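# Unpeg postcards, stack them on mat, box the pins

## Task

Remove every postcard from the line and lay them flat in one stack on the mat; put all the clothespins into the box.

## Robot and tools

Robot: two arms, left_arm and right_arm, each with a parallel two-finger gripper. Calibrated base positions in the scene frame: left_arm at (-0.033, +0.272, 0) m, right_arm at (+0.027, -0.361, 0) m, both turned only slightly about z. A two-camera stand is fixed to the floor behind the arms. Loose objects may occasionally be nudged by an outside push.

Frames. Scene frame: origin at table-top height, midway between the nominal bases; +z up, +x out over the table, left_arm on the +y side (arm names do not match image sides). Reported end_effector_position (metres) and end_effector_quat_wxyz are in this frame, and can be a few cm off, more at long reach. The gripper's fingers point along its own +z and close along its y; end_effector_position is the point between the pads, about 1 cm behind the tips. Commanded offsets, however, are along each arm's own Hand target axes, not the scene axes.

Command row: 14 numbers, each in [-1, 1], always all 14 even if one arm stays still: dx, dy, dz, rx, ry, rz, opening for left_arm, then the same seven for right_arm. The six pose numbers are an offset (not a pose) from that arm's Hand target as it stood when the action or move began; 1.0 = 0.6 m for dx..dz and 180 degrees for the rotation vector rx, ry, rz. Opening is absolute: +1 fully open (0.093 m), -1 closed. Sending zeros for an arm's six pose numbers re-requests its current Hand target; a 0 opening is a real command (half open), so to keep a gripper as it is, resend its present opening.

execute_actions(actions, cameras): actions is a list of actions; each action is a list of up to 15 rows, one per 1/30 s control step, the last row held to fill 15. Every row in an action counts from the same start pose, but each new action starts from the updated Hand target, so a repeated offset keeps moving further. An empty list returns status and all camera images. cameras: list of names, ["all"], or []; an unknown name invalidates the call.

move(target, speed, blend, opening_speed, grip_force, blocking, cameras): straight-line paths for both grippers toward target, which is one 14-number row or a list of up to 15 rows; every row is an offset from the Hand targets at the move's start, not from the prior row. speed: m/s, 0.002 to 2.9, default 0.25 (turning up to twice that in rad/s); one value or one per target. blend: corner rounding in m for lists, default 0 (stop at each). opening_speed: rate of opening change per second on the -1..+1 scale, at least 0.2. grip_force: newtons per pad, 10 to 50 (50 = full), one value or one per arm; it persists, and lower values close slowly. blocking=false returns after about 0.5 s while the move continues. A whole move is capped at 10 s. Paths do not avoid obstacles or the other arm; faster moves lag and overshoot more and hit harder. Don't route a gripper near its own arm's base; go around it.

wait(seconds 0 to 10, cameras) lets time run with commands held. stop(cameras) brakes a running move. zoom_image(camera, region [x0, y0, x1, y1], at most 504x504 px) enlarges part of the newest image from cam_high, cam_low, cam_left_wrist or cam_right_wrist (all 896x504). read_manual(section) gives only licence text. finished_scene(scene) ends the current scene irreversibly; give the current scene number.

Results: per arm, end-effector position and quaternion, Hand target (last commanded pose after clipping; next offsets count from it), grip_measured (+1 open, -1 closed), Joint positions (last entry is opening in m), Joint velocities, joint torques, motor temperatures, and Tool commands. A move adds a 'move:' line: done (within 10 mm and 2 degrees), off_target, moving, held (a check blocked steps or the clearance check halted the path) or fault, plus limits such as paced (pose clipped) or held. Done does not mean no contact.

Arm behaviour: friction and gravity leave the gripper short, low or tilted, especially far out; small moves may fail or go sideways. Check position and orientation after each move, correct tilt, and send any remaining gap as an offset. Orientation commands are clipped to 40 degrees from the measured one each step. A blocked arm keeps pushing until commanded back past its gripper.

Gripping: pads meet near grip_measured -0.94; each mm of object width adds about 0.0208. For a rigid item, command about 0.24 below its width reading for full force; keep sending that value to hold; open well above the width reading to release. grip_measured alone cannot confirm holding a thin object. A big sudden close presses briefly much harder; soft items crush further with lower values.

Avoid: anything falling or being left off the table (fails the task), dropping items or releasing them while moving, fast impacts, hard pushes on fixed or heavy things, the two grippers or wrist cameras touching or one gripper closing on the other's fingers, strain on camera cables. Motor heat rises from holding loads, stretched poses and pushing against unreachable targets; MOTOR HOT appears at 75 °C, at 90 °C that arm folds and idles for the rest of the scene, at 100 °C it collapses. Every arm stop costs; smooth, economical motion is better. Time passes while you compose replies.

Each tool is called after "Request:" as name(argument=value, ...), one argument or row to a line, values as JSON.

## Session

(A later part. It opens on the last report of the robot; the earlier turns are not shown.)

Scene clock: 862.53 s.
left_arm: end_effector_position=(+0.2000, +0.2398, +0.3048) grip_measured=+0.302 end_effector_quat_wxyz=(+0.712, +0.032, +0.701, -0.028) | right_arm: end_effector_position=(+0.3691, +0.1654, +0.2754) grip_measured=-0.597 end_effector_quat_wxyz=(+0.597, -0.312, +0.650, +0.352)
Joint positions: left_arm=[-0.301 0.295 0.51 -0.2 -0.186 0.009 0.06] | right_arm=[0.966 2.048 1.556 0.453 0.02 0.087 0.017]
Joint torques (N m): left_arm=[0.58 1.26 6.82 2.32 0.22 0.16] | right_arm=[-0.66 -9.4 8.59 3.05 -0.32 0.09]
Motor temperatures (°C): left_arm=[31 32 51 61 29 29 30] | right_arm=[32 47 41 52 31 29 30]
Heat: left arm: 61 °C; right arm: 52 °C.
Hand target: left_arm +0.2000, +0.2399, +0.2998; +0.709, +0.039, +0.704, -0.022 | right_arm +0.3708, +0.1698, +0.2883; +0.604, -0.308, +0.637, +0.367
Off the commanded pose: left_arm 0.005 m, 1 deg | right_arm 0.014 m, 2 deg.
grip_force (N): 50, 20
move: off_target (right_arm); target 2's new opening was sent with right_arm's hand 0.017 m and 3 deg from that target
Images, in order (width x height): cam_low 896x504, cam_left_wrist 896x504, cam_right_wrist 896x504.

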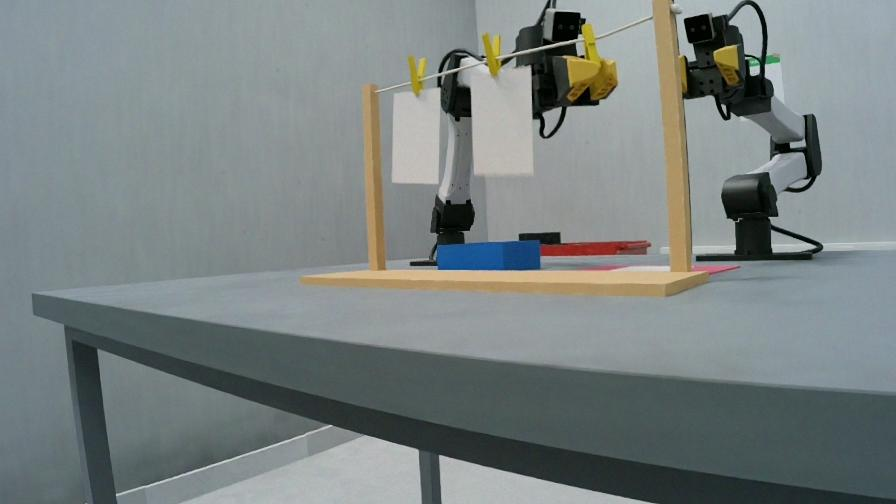

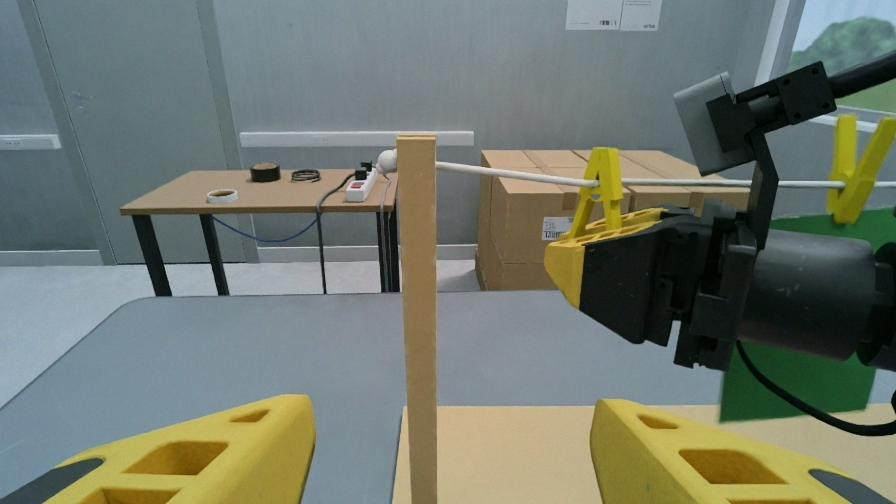

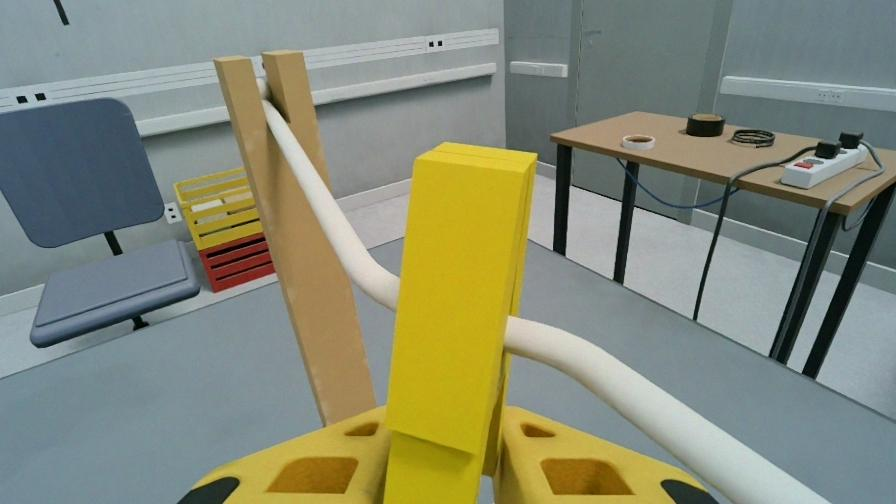

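Request:
move(
  target=[
    [0,0,0,0,0,0,0.3,0,0,0,0,0,0,0.2],
    [0,0,0,0,0,0,0.3,0,0.0,-0.2,0,0,0,0.2],
  ],
  speed=0.12,
  cameras=["cam_high","cam_low","cam_left_wrist","cam_right_wrist"],
)

Scene clock: 893.13 s.
left_arm: end_effector_position=(+0.2000, +0.2398, +0.3048) grip_measured=+0.302 end_effector_quat_wxyz=(+0.712, +0.032, +0.701, -0.028) | right_arm: end_effector_position=(+0.3090, +0.0727, +0.2757) grip_measured=+0.199 end_effector_quat_wxyz=(+0.595, -0.313, +0.651, +0.353)
Joint positions: left_arm=[-0.301 0.295 0.51 -0.2 -0.186 0.009 0.06] | right_arm=[0.966 1.646 1.037 0.566 0.017 0.088 0.055]
Joint torques (N m): left_arm=[0.69 1.57 6.9 2.35 0.26 0.16] | right_arm=[-0.64 -8.72 5.08 3.19 -0.28 0.09]
Motor temperatures (°C): left_arm=[31 32 51 60 29 29 30] | right_arm=[32 50 42 52 31 29 30]
Heat: left arm: 60 °C; right arm: 52 °C.
Hand target: left_arm +0.2000, +0.2399, +0.2998; +0.709, +0.039, +0.704, -0.022 | right_arm +0.3055, +0.0690, +0.2883; +0.604, -0.308, +0.637, +0.367
Off the commanded pose: left_arm 0.005 m, 1 deg | right_arm 0.014 m, 3 deg.
grip_force (N): 50, 20
move: off_target (right_arm)

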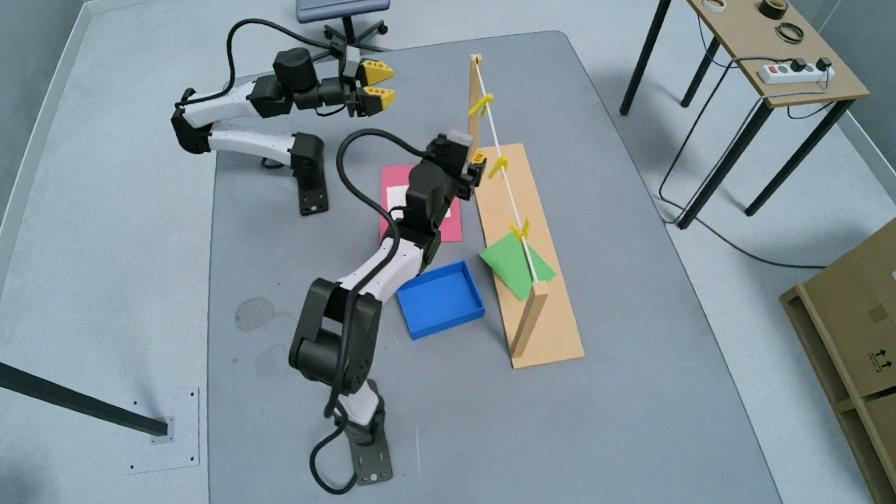

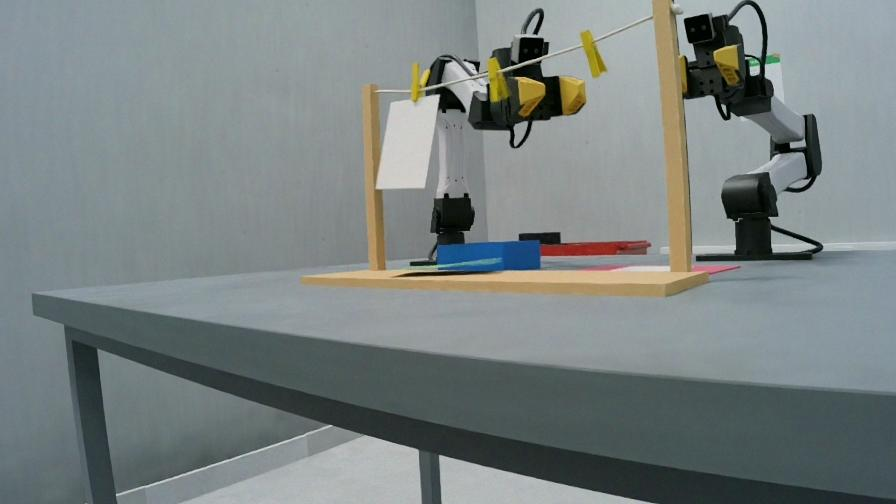

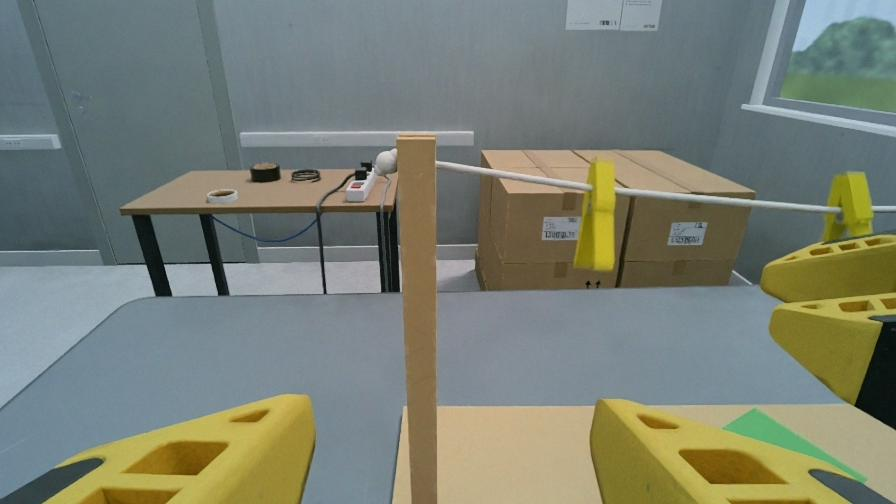

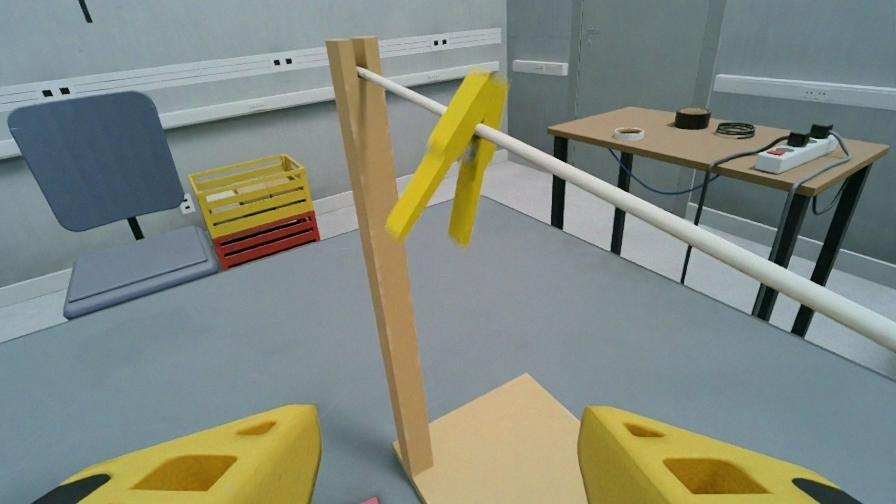

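Request:
wait(
  seconds=1.5,
  cameras=["cam_high","cam_low"],
)

Request:
zoom_image(
  camera="cam_high",
  region=[440, 130, 600, 380],
)

Request:
zoom_image(
  camera="cam_low",
  region=[350, 40, 630, 300],
)

Scene clock: 907.23 s.
left_arm: end_effector_position=(+0.2000, +0.2398, +0.3048) grip_measured=+0.302 end_effector_quat_wxyz=(+0.712, +0.032, +0.701, -0.028) | right_arm: end_effector_position=(+0.3090, +0.0727, +0.2757) grip_measured=+0.199 end_effector_quat_wxyz=(+0.595, -0.313, +0.651, +0.353)
Joint positions: left_arm=[-0.301 0.295 0.51 -0.2 -0.186 0.009 0.06] | right_arm=[0.966 1.646 1.037 0.566 0.017 0.088 0.055]
Joint torques (N m): left_arm=[0.61 0.92 6.95 2.36 0.23 0.14] | right_arm=[-0.64 -8.72 5.08 3.2 -0.28 0.09]
Motor temperatures (°C): left_arm=[31 32 51 60 29 29 30] | right_arm=[32 51 41 52 31 29 30]
Heat: left arm: 60 °C; right arm: 52 °C.
Hand target: left_arm +0.2000, +0.2399, +0.2998; +0.709, +0.039, +0.704, -0.022 | right_arm +0.3055, +0.0690, +0.2883; +0.604, -0.308, +0.637, +0.367
Tool commands: left_gripper/opening=+0.3 right_gripper/opening=+0.2
Off the commanded pose: left_arm 0.005 m, 1 deg | right_arm 0.014 m, 3 deg.
grip_force (N): 50, 20
wait: 1.50 s; at rest from the start
Images, in order (width x height): cam_high 896x504, cam_low 896x504.

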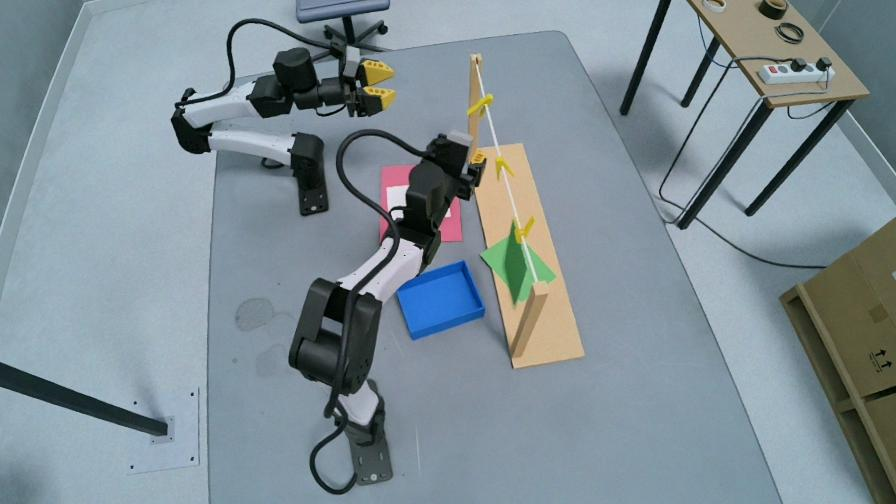

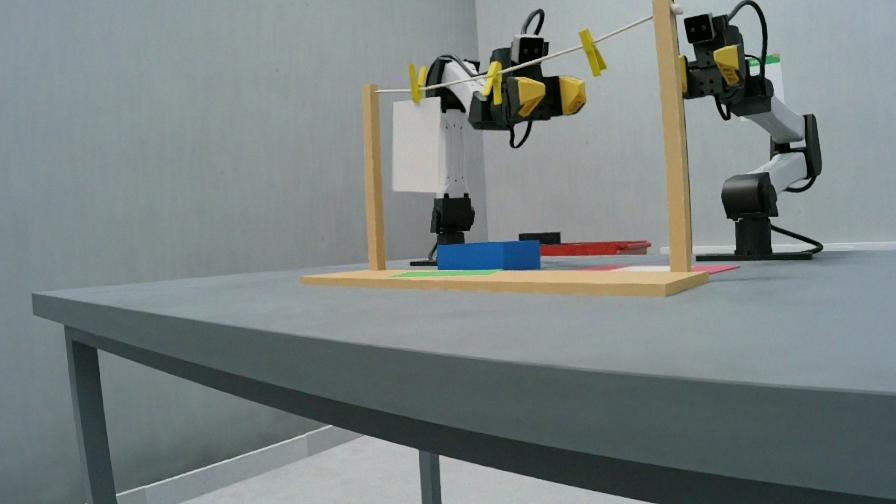

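Scaled by 2.016.

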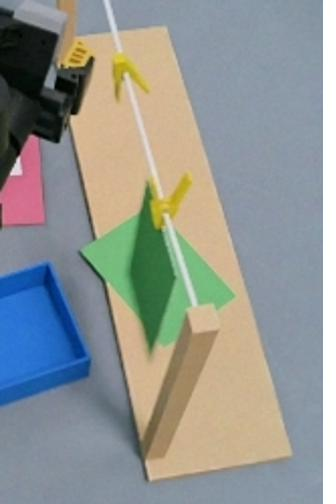

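Scaled by 1.800.

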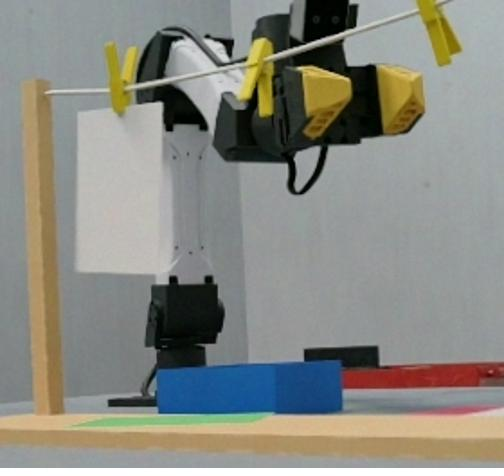

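Request:
move(
  target=[
    [0,0,0,0,0,0,0,0.033,-0.0123,-0.3515,0.16,0,0,0.2],
    [0,0,0,0,0,0,0,0.033,-0.33,-0.581,0.317,0,0,0.2],
  ],
  speed=0.25,
  blend=[0.05,0],
  cameras=[],
)

Request:
move(
  target=[0.1322,-0.4265,0.1363,0.2226,-0.0009,-0.008,-0.1,0,0,0,0,0,0,0.2],
  speed=0.25,
  cameras=["all"],
)

Scene clock: 949.03 s.
left_arm: end_effector_position=(+0.2000, +0.2398, +0.3048) grip_measured=+0.002 end_effector_quat_wxyz=(+0.712, +0.032, +0.701, -0.027) | right_arm: end_effector_position=(+0.2789, -0.3312, +0.2533) grip_measured=+0.199 end_effector_quat_wxyz=(+0.679, +0.022, +0.734, +0.015)
Joint positions: left_arm=[-0.301 0.295 0.51 -0.2 -0.186 0.01 0.045] | right_arm=[0.326 0.355 0.385 -0.113 0.367 0.081 0.055]
Joint torques (N m): left_arm=[0.57 1.42 6.91 2.35 0.23 0.16] | right_arm=[-1.02 1.21 5.34 2.87 -0.27 -0.01]
Motor temperatures (°C): left_arm=[31 31 50 59 29 29 30] | right_arm=[32 50 40 53 31 29 30]
Heat: left arm: 59 °C; right arm: 53 °C.
Hand target: left_arm +0.2000, +0.2400, +0.2998; +0.709, +0.039, +0.704, -0.022 | right_arm +0.2798, -0.3298, +0.2502; +0.678, +0.018, +0.735, +0.018
Off the commanded pose: left_arm 0.005 m, 1 deg | right_arm 0.004 m, 1 deg.
grip_force (N): 50, 20
move: done; blend cut to 0 m at target 1
No camera images: "cameras" was empty.

Scene clock: 951.43 s.
left_arm: end_effector_position=(+0.2580, -0.0145, +0.2041) grip_measured=-0.098 end_effector_quat_wxyz=(+0.646, +0.275, +0.663, -0.261) | right_arm: end_effector_position=(+0.2789, -0.3310, +0.2533) grip_measured=+0.199 end_effector_quat_wxyz=(+0.679, +0.022, +0.734, +0.015)
Joint positions: left_arm=[-0.809 1.391 0.454 0.906 0.001 0.01 0.04] | right_arm=[0.326 0.355 0.385 -0.113 0.366 0.081 0.055]
Joint torques (N m): left_arm=[-0.09 -3.77 9.55 2.57 0.21 -0.13] | right_arm=[-1.02 1.21 5.34 2.86 -0.27 -0.01]
Motor temperatures (°C): left_arm=[31 31 50 60 29 29 30] | right_arm=[32 49 40 53 31 29 30]
Heat: left arm: 60 °C; right arm: 53 °C.
Hand target: left_arm +0.2602, -0.0200, +0.2147; +0.653, +0.271, +0.654, -0.270 | right_arm +0.2798, -0.3298, +0.2502; +0.678, +0.018, +0.735, +0.018
Off the commanded pose: left_arm 0.012 m, 2 deg | right_arm 0.004 m, 1 deg.
grip_force (N): 50, 20
move: off_target (left_arm)

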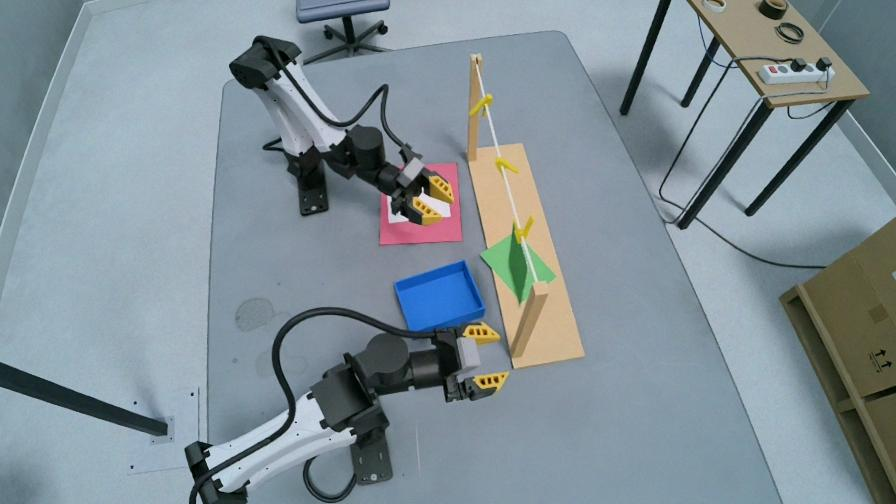

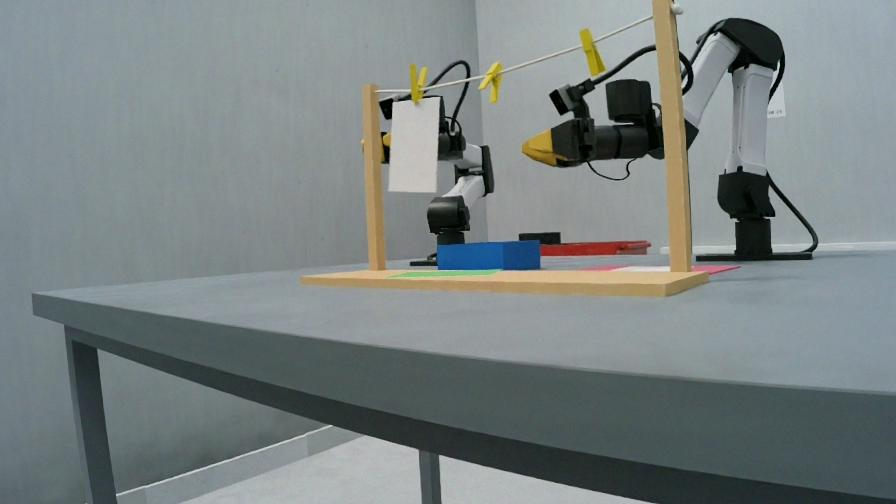

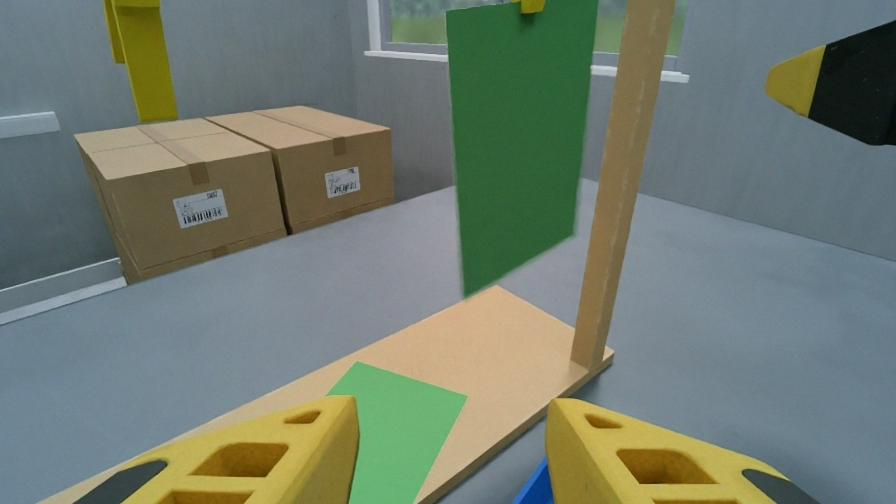

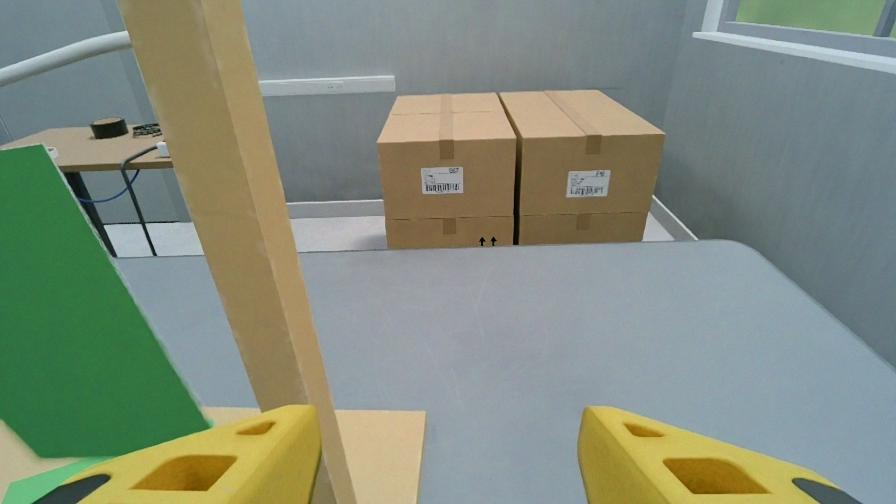

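Request:
move(
  target=[-0.0133,-0.0217,0.133,0,0,0,-0.32,0,0,0,0,0,0,0.2],
  speed=0.12,
  cameras=["cam_low","cam_left_wrist","cam_right_wrist"],
)

Scene clock: 969.07 s.
left_arm: end_effector_position=(+0.3039, -0.0819, +0.2185) grip_measured=-0.318 end_effector_quat_wxyz=(+0.651, +0.278, +0.653, -0.270) | right_arm: end_effector_position=(+0.2789, -0.3310, +0.2533) grip_measured=+0.199 end_effector_quat_wxyz=(+0.679, +0.022, +0.734, +0.015)
Joint positions: left_arm=[-0.849 1.677 0.772 0.896 -0.021 0.009 0.03] | right_arm=[0.326 0.355 0.385 -0.113 0.366 0.081 0.055]
Joint torques (N m): left_arm=[-0.23 -5.89 9.47 2.39 -0.07 -0.13] | right_arm=[-1.03 1.21 5.33 2.87 -0.27 -0.01]
Motor temperatures (°C): left_arm=[31 32 51 63 29 29 30] | right_arm=[32 45 39 54 31 29 30]
Heat: left arm: 63 °C; right arm: 54 °C.
Hand target: left_arm +0.3075, -0.0857, +0.2228; +0.653, +0.270, +0.653, -0.270 | right_arm +0.2798, -0.3298, +0.2502; +0.678, +0.018, +0.735, +0.018
Off the commanded pose: left_arm 0.007 m, 1 deg | right_arm 0.004 m, 1 deg.
grip_force (N): 50, 20
move: done
Images, in order (width x height): cam_low 896x504, cam_left_wrist 896x504, cam_right_wrist 896x504.

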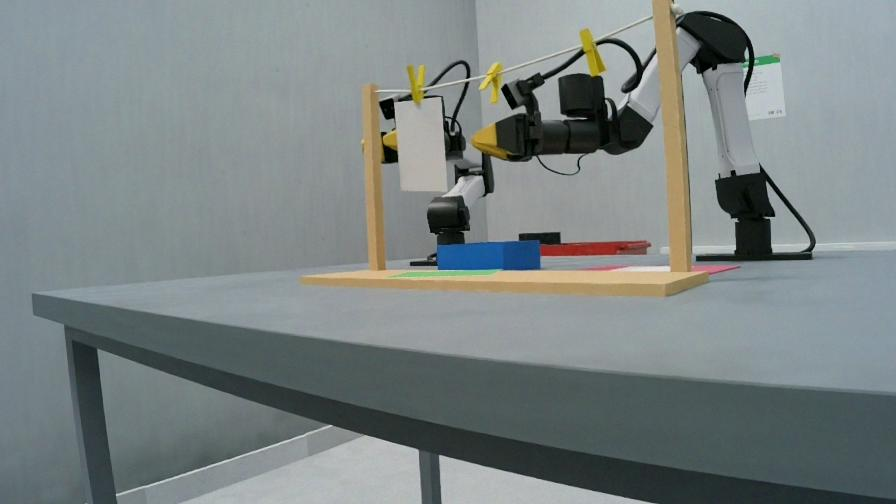

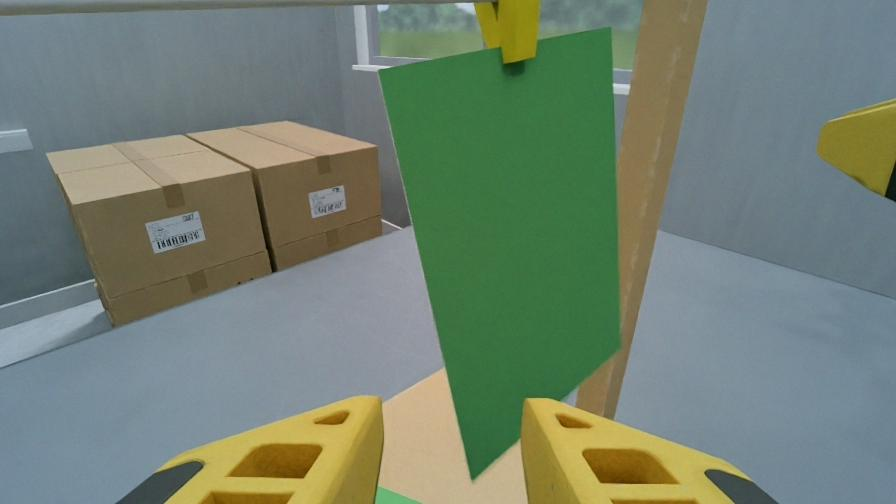

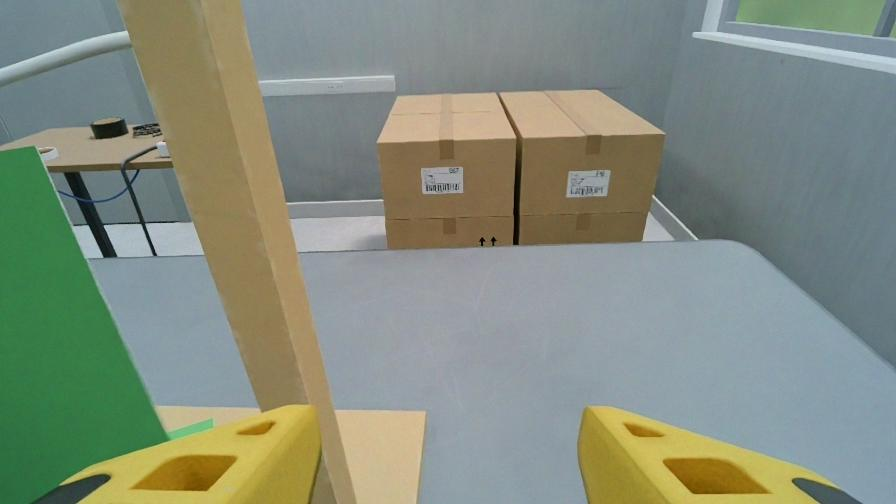

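Request:
move(
  target=[0,0.0,0.083,0,0,0,-0.32,0,0,0,0,0,0,0.2],
  speed=0.06,
  cameras=["cam_low","cam_left_wrist","cam_right_wrist"],
)

Scene clock: 982.10 s.
left_arm: end_effector_position=(+0.3379, -0.1180, +0.2186) grip_measured=-0.318 end_effector_quat_wxyz=(+0.650, +0.278, +0.654, -0.269) | right_arm: end_effector_position=(+0.2789, -0.3310, +0.2533) grip_measured=+0.199 end_effector_quat_wxyz=(+0.679, +0.022, +0.734, +0.015)
Joint positions: left_arm=[-0.849 1.843 0.981 0.853 -0.022 0.009 0.03] | right_arm=[0.326 0.355 0.385 -0.113 0.366 0.081 0.055]
Joint torques (N m): left_arm=[0.44 -7.31 10 2.4 0 -0.08] | right_arm=[-1.03 1.22 5.34 2.87 -0.27 -0.01]
Motor temperatures (°C): left_arm=[31 33 53 63 29 29 30] | right_arm=[32 44 38 54 31 29 30]
Heat: left arm: 63 °C; right arm: 54 °C.
Hand target: left_arm +0.3427, -0.1209, +0.2226; +0.653, +0.270, +0.654, -0.270 | right_arm +0.2798, -0.3298, +0.2502; +0.678, +0.018, +0.735, +0.018
Off the commanded pose: left_arm 0.007 m, 1 deg | right_arm 0.004 m, 1 deg.
grip_force (N): 50, 20
move: done
Images, in order (width x height): cam_low 896x504, cam_left_wrist 896x504, cam_right_wrist 896x504.

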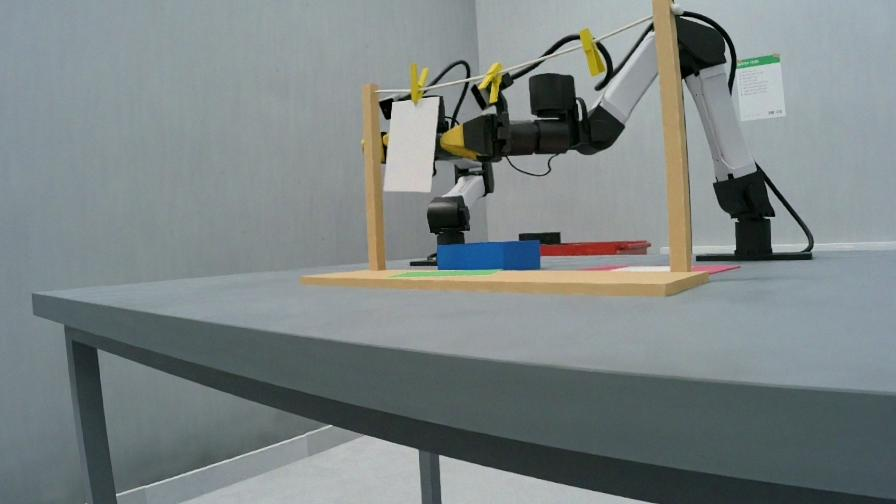

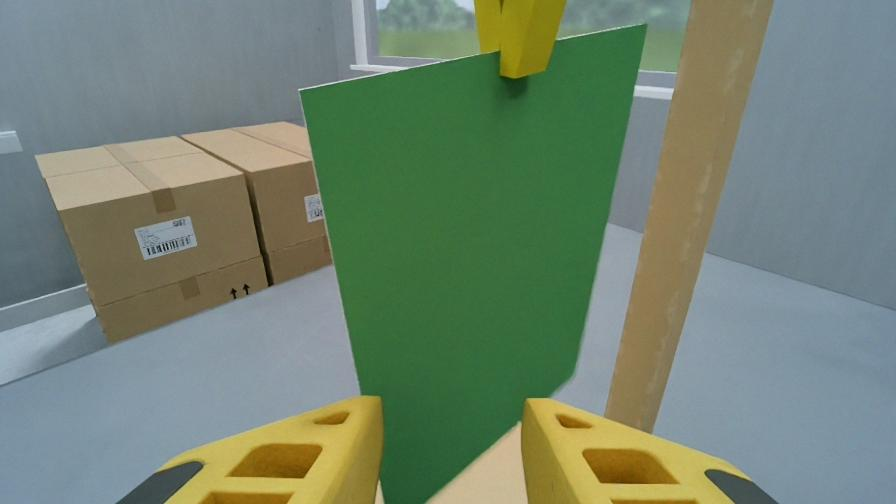

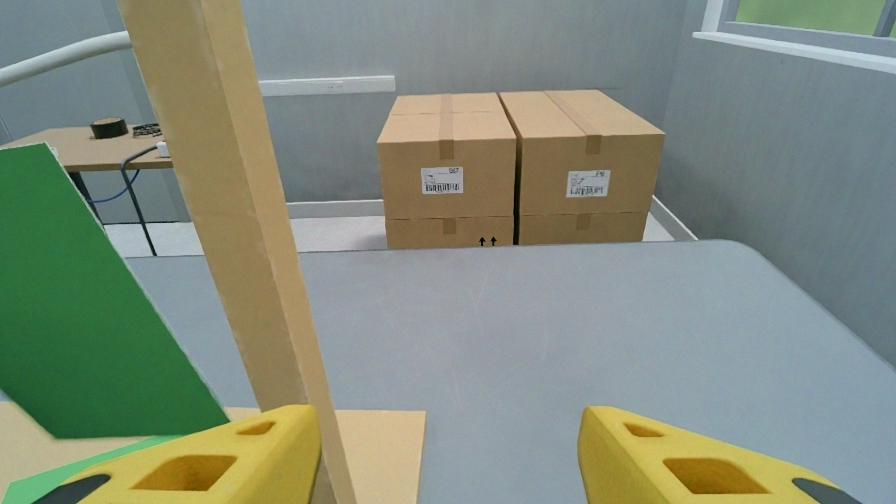

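Request:
move(
  target=[0,0.025,-0.09,0,0,0,-0.32,0,0,0,0,0,0,0.2],
  speed=0.06,
  cameras=["cam_left_wrist"],
)

Request:
wait(
  seconds=1,
  cameras=["cam_left_wrist","cam_low"],
)

Scene clock: 994.37 s.
left_arm: end_effector_position=(+0.3169, -0.0765, +0.2122) grip_measured=-0.318 end_effector_quat_wxyz=(+0.645, +0.278, +0.661, -0.264) | right_arm: end_effector_position=(+0.2789, -0.3310, +0.2533) grip_measured=+0.199 end_effector_quat_wxyz=(+0.679, +0.022, +0.734, +0.015)
Joint positions: left_arm=[-0.813 1.699 0.791 0.88 0.005 0.009 0.03] | right_arm=[0.326 0.355 0.385 -0.113 0.366 0.081 0.055]
Joint torques (N m): left_arm=[0.75 -8.87 6.64 2.55 0.15 -0.11] | right_arm=[-1.02 1.21 5.34 2.87 -0.27 -0.01]
Motor temperatures (°C): left_arm=[31 35 54 63 29 29 30] | right_arm=[32 43 38 54 31 29 30]
Heat: left arm: 63 °C; right arm: 54 °C.
Hand target: left_arm +0.3152, -0.0720, +0.2227; +0.653, +0.270, +0.654, -0.270 | right_arm +0.2798, -0.3298, +0.2502; +0.678, +0.018, +0.735, +0.018
Off the commanded pose: left_arm 0.011 m, 2 deg | right_arm 0.004 m, 1 deg.
grip_force (N): 50, 20
move: off_target (left_arm)
Images, in order (width x height): cam_left_wrist 896x504.

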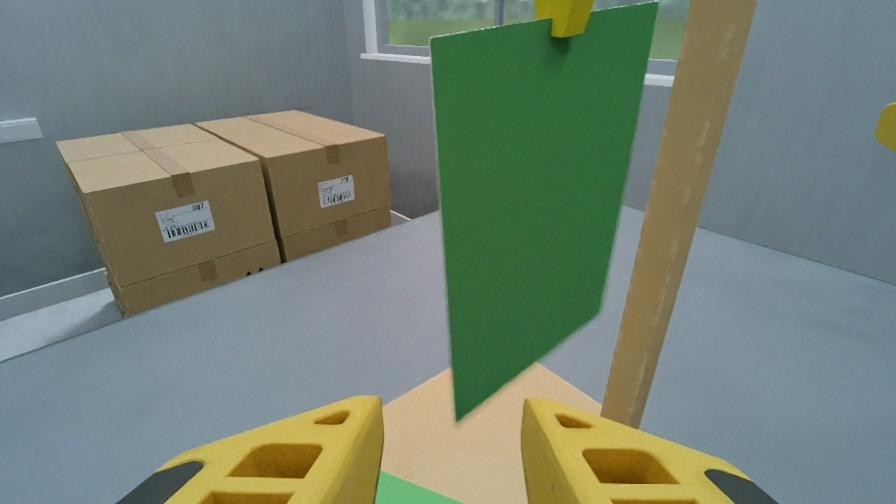

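Scene clock: 995.37 s.
left_arm: end_effector_position=(+0.3168, -0.0766, +0.2122) grip_measured=-0.318 end_effector_quat_wxyz=(+0.645, +0.278, +0.661, -0.264) | right_arm: end_effector_position=(+0.2789, -0.3310, +0.2533) grip_measured=+0.199 end_effector_quat_wxyz=(+0.679, +0.022, +0.734, +0.015)
Joint positions: left_arm=[-0.813 1.699 0.791 0.88 0.006 0.009 0.03] | right_arm=[0.326 0.355 0.385 -0.113 0.366 0.081 0.055]
Joint torques (N m): left_arm=[0.69 -9.09 6.49 2.66 0.14 -0.1] | right_arm=[-1.02 1.22 5.34 2.87 -0.27 -0.01]
Motor temperatures (°C): left_arm=[31 35 54 63 29 29 30] | right_arm=[32 43 38 54 31 29 30]
Heat: left arm: 63 °C; right arm: 54 °C.
Hand target: left_arm +0.3152, -0.0720, +0.2227; +0.653, +0.270, +0.654, -0.270 | right_arm +0.2798, -0.3298, +0.2502; +0.678, +0.018, +0.735, +0.018
Tool commands: left_gripper/opening=-0.32 right_gripper/opening=+0.2
Off the commanded pose: left_arm 0.011 m, 2 deg | right_arm 0.004 m, 1 deg.
grip_force (N): 50, 20
wait: 1.00 s; at rest by 0.17 s
Images, in order (width x height): cam_low 896x504, cam_left_wrist 896x504.

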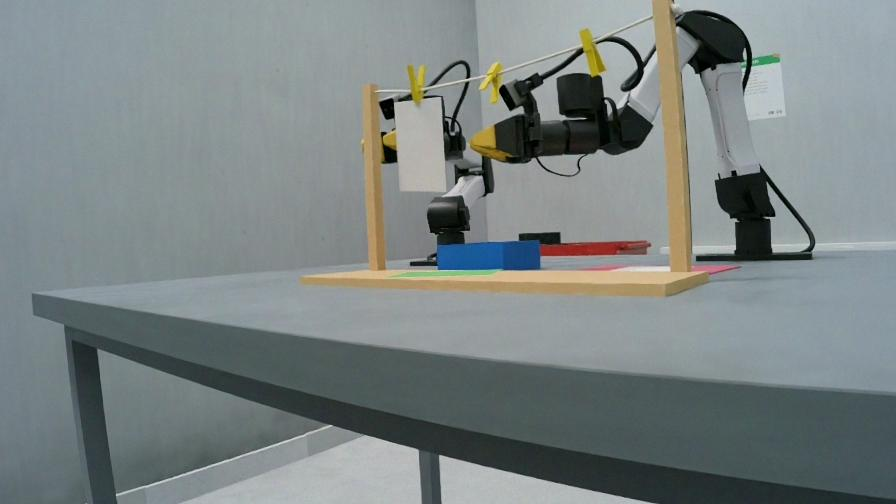

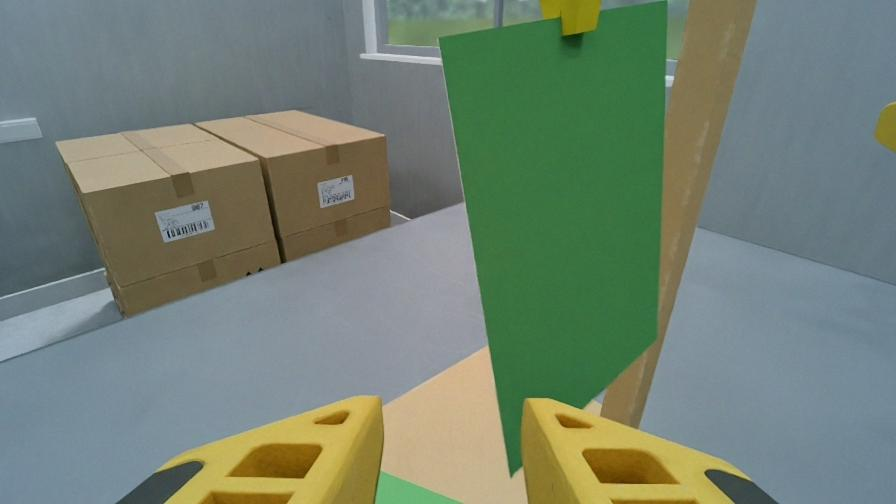

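Request:
wait(
  seconds=4,
  cameras=["cam_left_wrist"],
)

Request:
wait(
  seconds=0.4,
  cameras=["cam_left_wrist"],
)

Scene clock: 1006.50 s.
left_arm: end_effector_position=(+0.3168, -0.0766, +0.2122) grip_measured=-0.318 end_effector_quat_wxyz=(+0.645, +0.278, +0.661, -0.264) | right_arm: end_effector_position=(+0.2789, -0.3310, +0.2533) grip_measured=+0.199 end_effector_quat_wxyz=(+0.679, +0.022, +0.734, +0.015)
Joint positions: left_arm=[-0.813 1.699 0.791 0.88 0.006 0.009 0.03] | right_arm=[0.326 0.355 0.385 -0.113 0.366 0.081 0.055]
Joint torques (N m): left_arm=[0.62 -9.06 6.57 2.64 0.13 -0.12] | right_arm=[-1.02 1.22 5.34 2.87 -0.27 -0.01]
Motor temperatures (°C): left_arm=[31 37 53 62 29 29 30] | right_arm=[32 42 38 54 31 29 30]
Heat: left arm: 62 °C; right arm: 54 °C.
Hand target: left_arm +0.3152, -0.0720, +0.2227; +0.653, +0.270, +0.654, -0.270 | right_arm +0.2798, -0.3298, +0.2502; +0.678, +0.018, +0.735, +0.018
Tool commands: left_gripper/opening=-0.32 right_gripper/opening=+0.2
Off the commanded pose: left_arm 0.011 m, 2 deg | right_arm 0.004 m, 1 deg.
grip_force (N): 50, 20
wait: 4.00 s; at rest from the start
Images, in order (width x height): cam_left_wrist 896x504.

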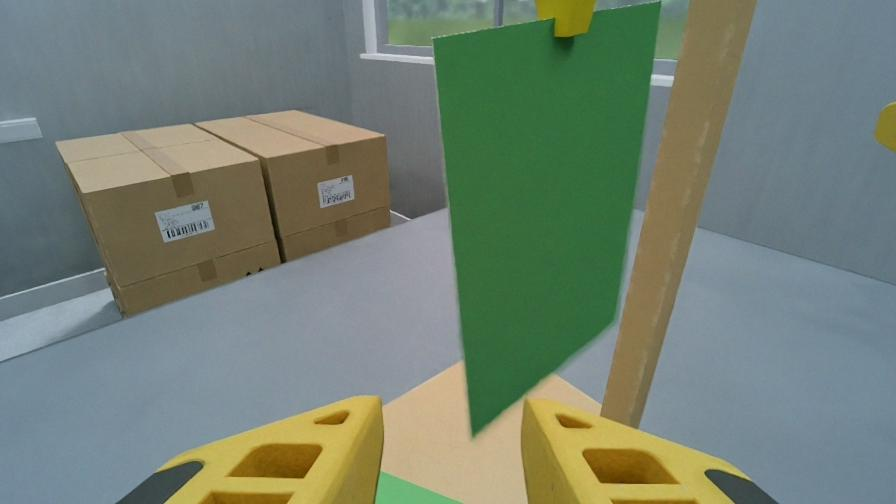

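Scene clock: 1006.90 s.
left_arm: end_effector_position=(+0.3168, -0.0766, +0.2122) grip_measured=-0.318 end_effector_quat_wxyz=(+0.645, +0.278, +0.661, -0.264) | right_arm: end_effector_position=(+0.2789, -0.3310, +0.2533) grip_measured=+0.199 end_effector_quat_wxyz=(+0.679, +0.022, +0.734, +0.015)
Joint positions: left_arm=[-0.813 1.699 0.791 0.88 0.006 0.009 0.03] | right_arm=[0.326 0.355 0.385 -0.113 0.366 0.081 0.055]
Joint torques (N m): left_arm=[0.62 -9.02 6.42 2.61 0.16 -0.18] | right_arm=[-1.02 1.21 5.34 2.87 -0.27 -0.01]
Motor temperatures (°C): left_arm=[31 37 53 62 28 29 30] | right_arm=[32 42 38 54 31 29 30]
Heat: left arm: 62 °C; right arm: 54 °C.
Hand target: left_arm +0.3152, -0.0720, +0.2227; +0.653, +0.270, +0.654, -0.270 | right_arm +0.2798, -0.3298, +0.2502; +0.678, +0.018, +0.735, +0.018
Tool commands: left_gripper/opening=-0.32 right_gripper/opening=+0.2
Off the commanded pose: left_arm 0.011 m, 2 deg | right_arm 0.004 m, 1 deg.
grip_force (N): 50, 20
wait: 0.40 s; at rest by 0.17 s
Images, in order (width x height): cam_left_wrist 896x504.

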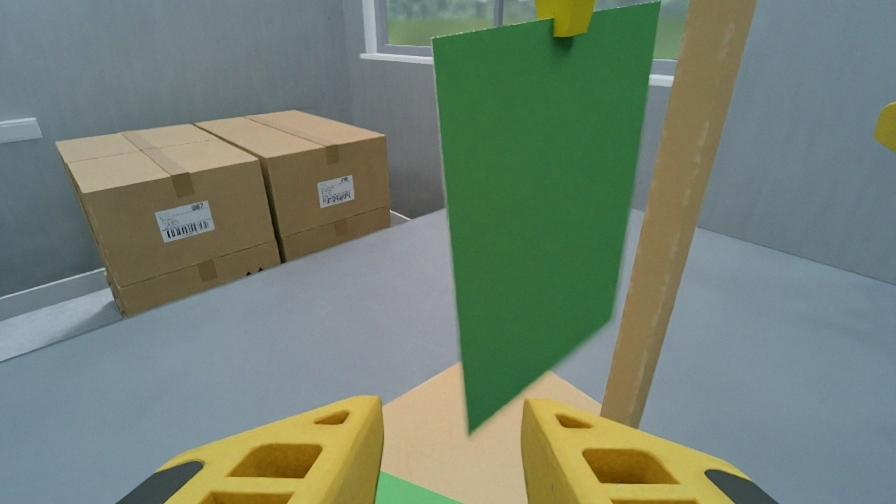

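Request:
move(
  target=[0,-0.016,0.045,0,0,0,-0.2,0,0,0,0,0,0,0.2],
  speed=0.06,
  cameras=["cam_left_wrist"],
)

Scene clock: 1025.13 s.
left_arm: end_effector_position=(+0.3233, -0.0944, +0.2180) grip_measured=-0.202 end_effector_quat_wxyz=(+0.650, +0.279, +0.654, -0.270) | right_arm: end_effector_position=(+0.2789, -0.3310, +0.2533) grip_measured=+0.199 end_effector_quat_wxyz=(+0.679, +0.022, +0.734, +0.015)
Joint positions: left_arm=[-0.832 1.754 0.864 0.879 -0.003 0.009 0.036] | right_arm=[0.326 0.355 0.385 -0.113 0.366 0.081 0.055]
Joint torques (N m): left_arm=[0.14 -6.42 9.89 2.36 0.02 -0.11] | right_arm=[-1.02 1.21 5.34 2.87 -0.27 -0.01]
Motor temperatures (°C): left_arm=[31 38 51 62 28 29 30] | right_arm=[32 42 38 54 31 29 30]
Heat: left arm: 62 °C; right arm: 54 °C.
Hand target: left_arm +0.3275, -0.0979, +0.2227; +0.653, +0.270, +0.654, -0.270 | right_arm +0.2798, -0.3298, +0.2502; +0.678, +0.018, +0.735, +0.018
Off the commanded pose: left_arm 0.007 m, 1 deg | right_arm 0.004 m, 1 deg.
grip_force (N): 50, 20
move: done
Images, in order (width x height): cam_left_wrist 896x504.

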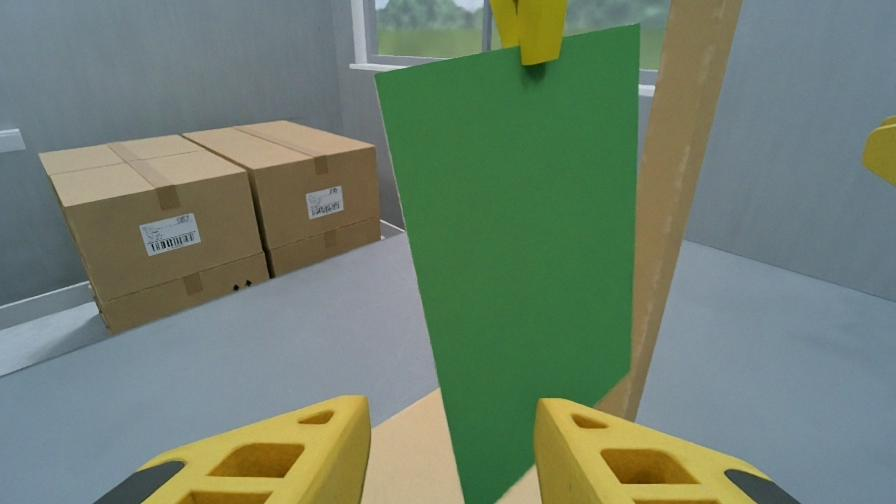

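Request:
move(
  target=[0,-0.004,0.06,0,0,0,-0.2,0,0,0,0,0,0,0.2],
  speed=0.06,
  cameras=["cam_left_wrist","cam_low"],
)

Scene clock: 1032.97 s.
left_arm: end_effector_position=(+0.3478, -0.1209, +0.2189) grip_measured=-0.202 end_effector_quat_wxyz=(+0.650, +0.278, +0.654, -0.269) | right_arm: end_effector_position=(+0.2789, -0.3310, +0.2533) grip_measured=+0.199 end_effector_quat_wxyz=(+0.679, +0.022, +0.734, +0.015)
Joint positions: left_arm=[-0.835 1.872 1.021 0.842 -0.008 0.009 0.036] | right_arm=[0.326 0.355 0.385 -0.113 0.366 0.081 0.055]
Joint torques (N m): left_arm=[0.02 -7.42 10.07 2.32 0 -0.15] | right_arm=[-1.01 1.21 5.34 2.87 -0.27 -0.01]
Motor temperatures (°C): left_arm=[31 38 52 62 29 29 30] | right_arm=[32 41 38 54 31 29 30]
Heat: left arm: 62 °C; right arm: 54 °C.
Hand target: left_arm +0.3513, -0.1250, +0.2227; +0.653, +0.270, +0.654, -0.270 | right_arm +0.2798, -0.3298, +0.2502; +0.678, +0.018, +0.735, +0.018
Off the commanded pose: left_arm 0.007 m, 1 deg | right_arm 0.004 m, 1 deg.
grip_force (N): 50, 20
move: done
Images, in order (width x height): cam_low 896x504, cam_left_wrist 896x504.

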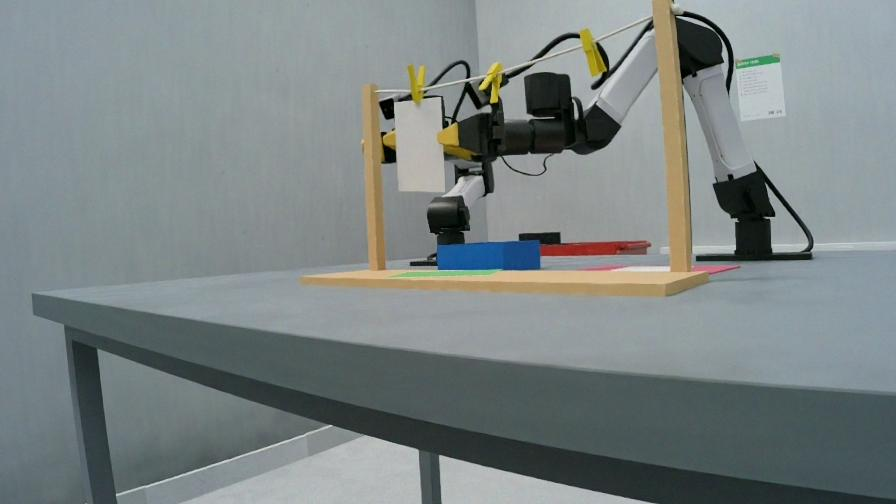

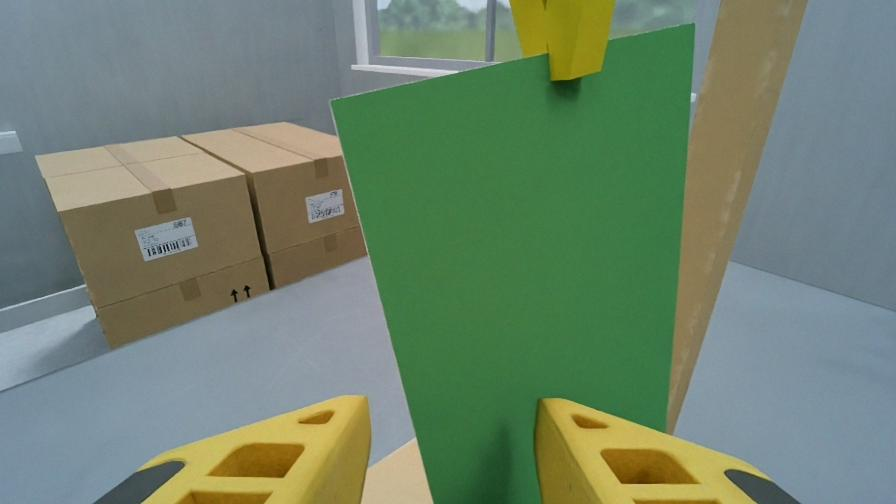

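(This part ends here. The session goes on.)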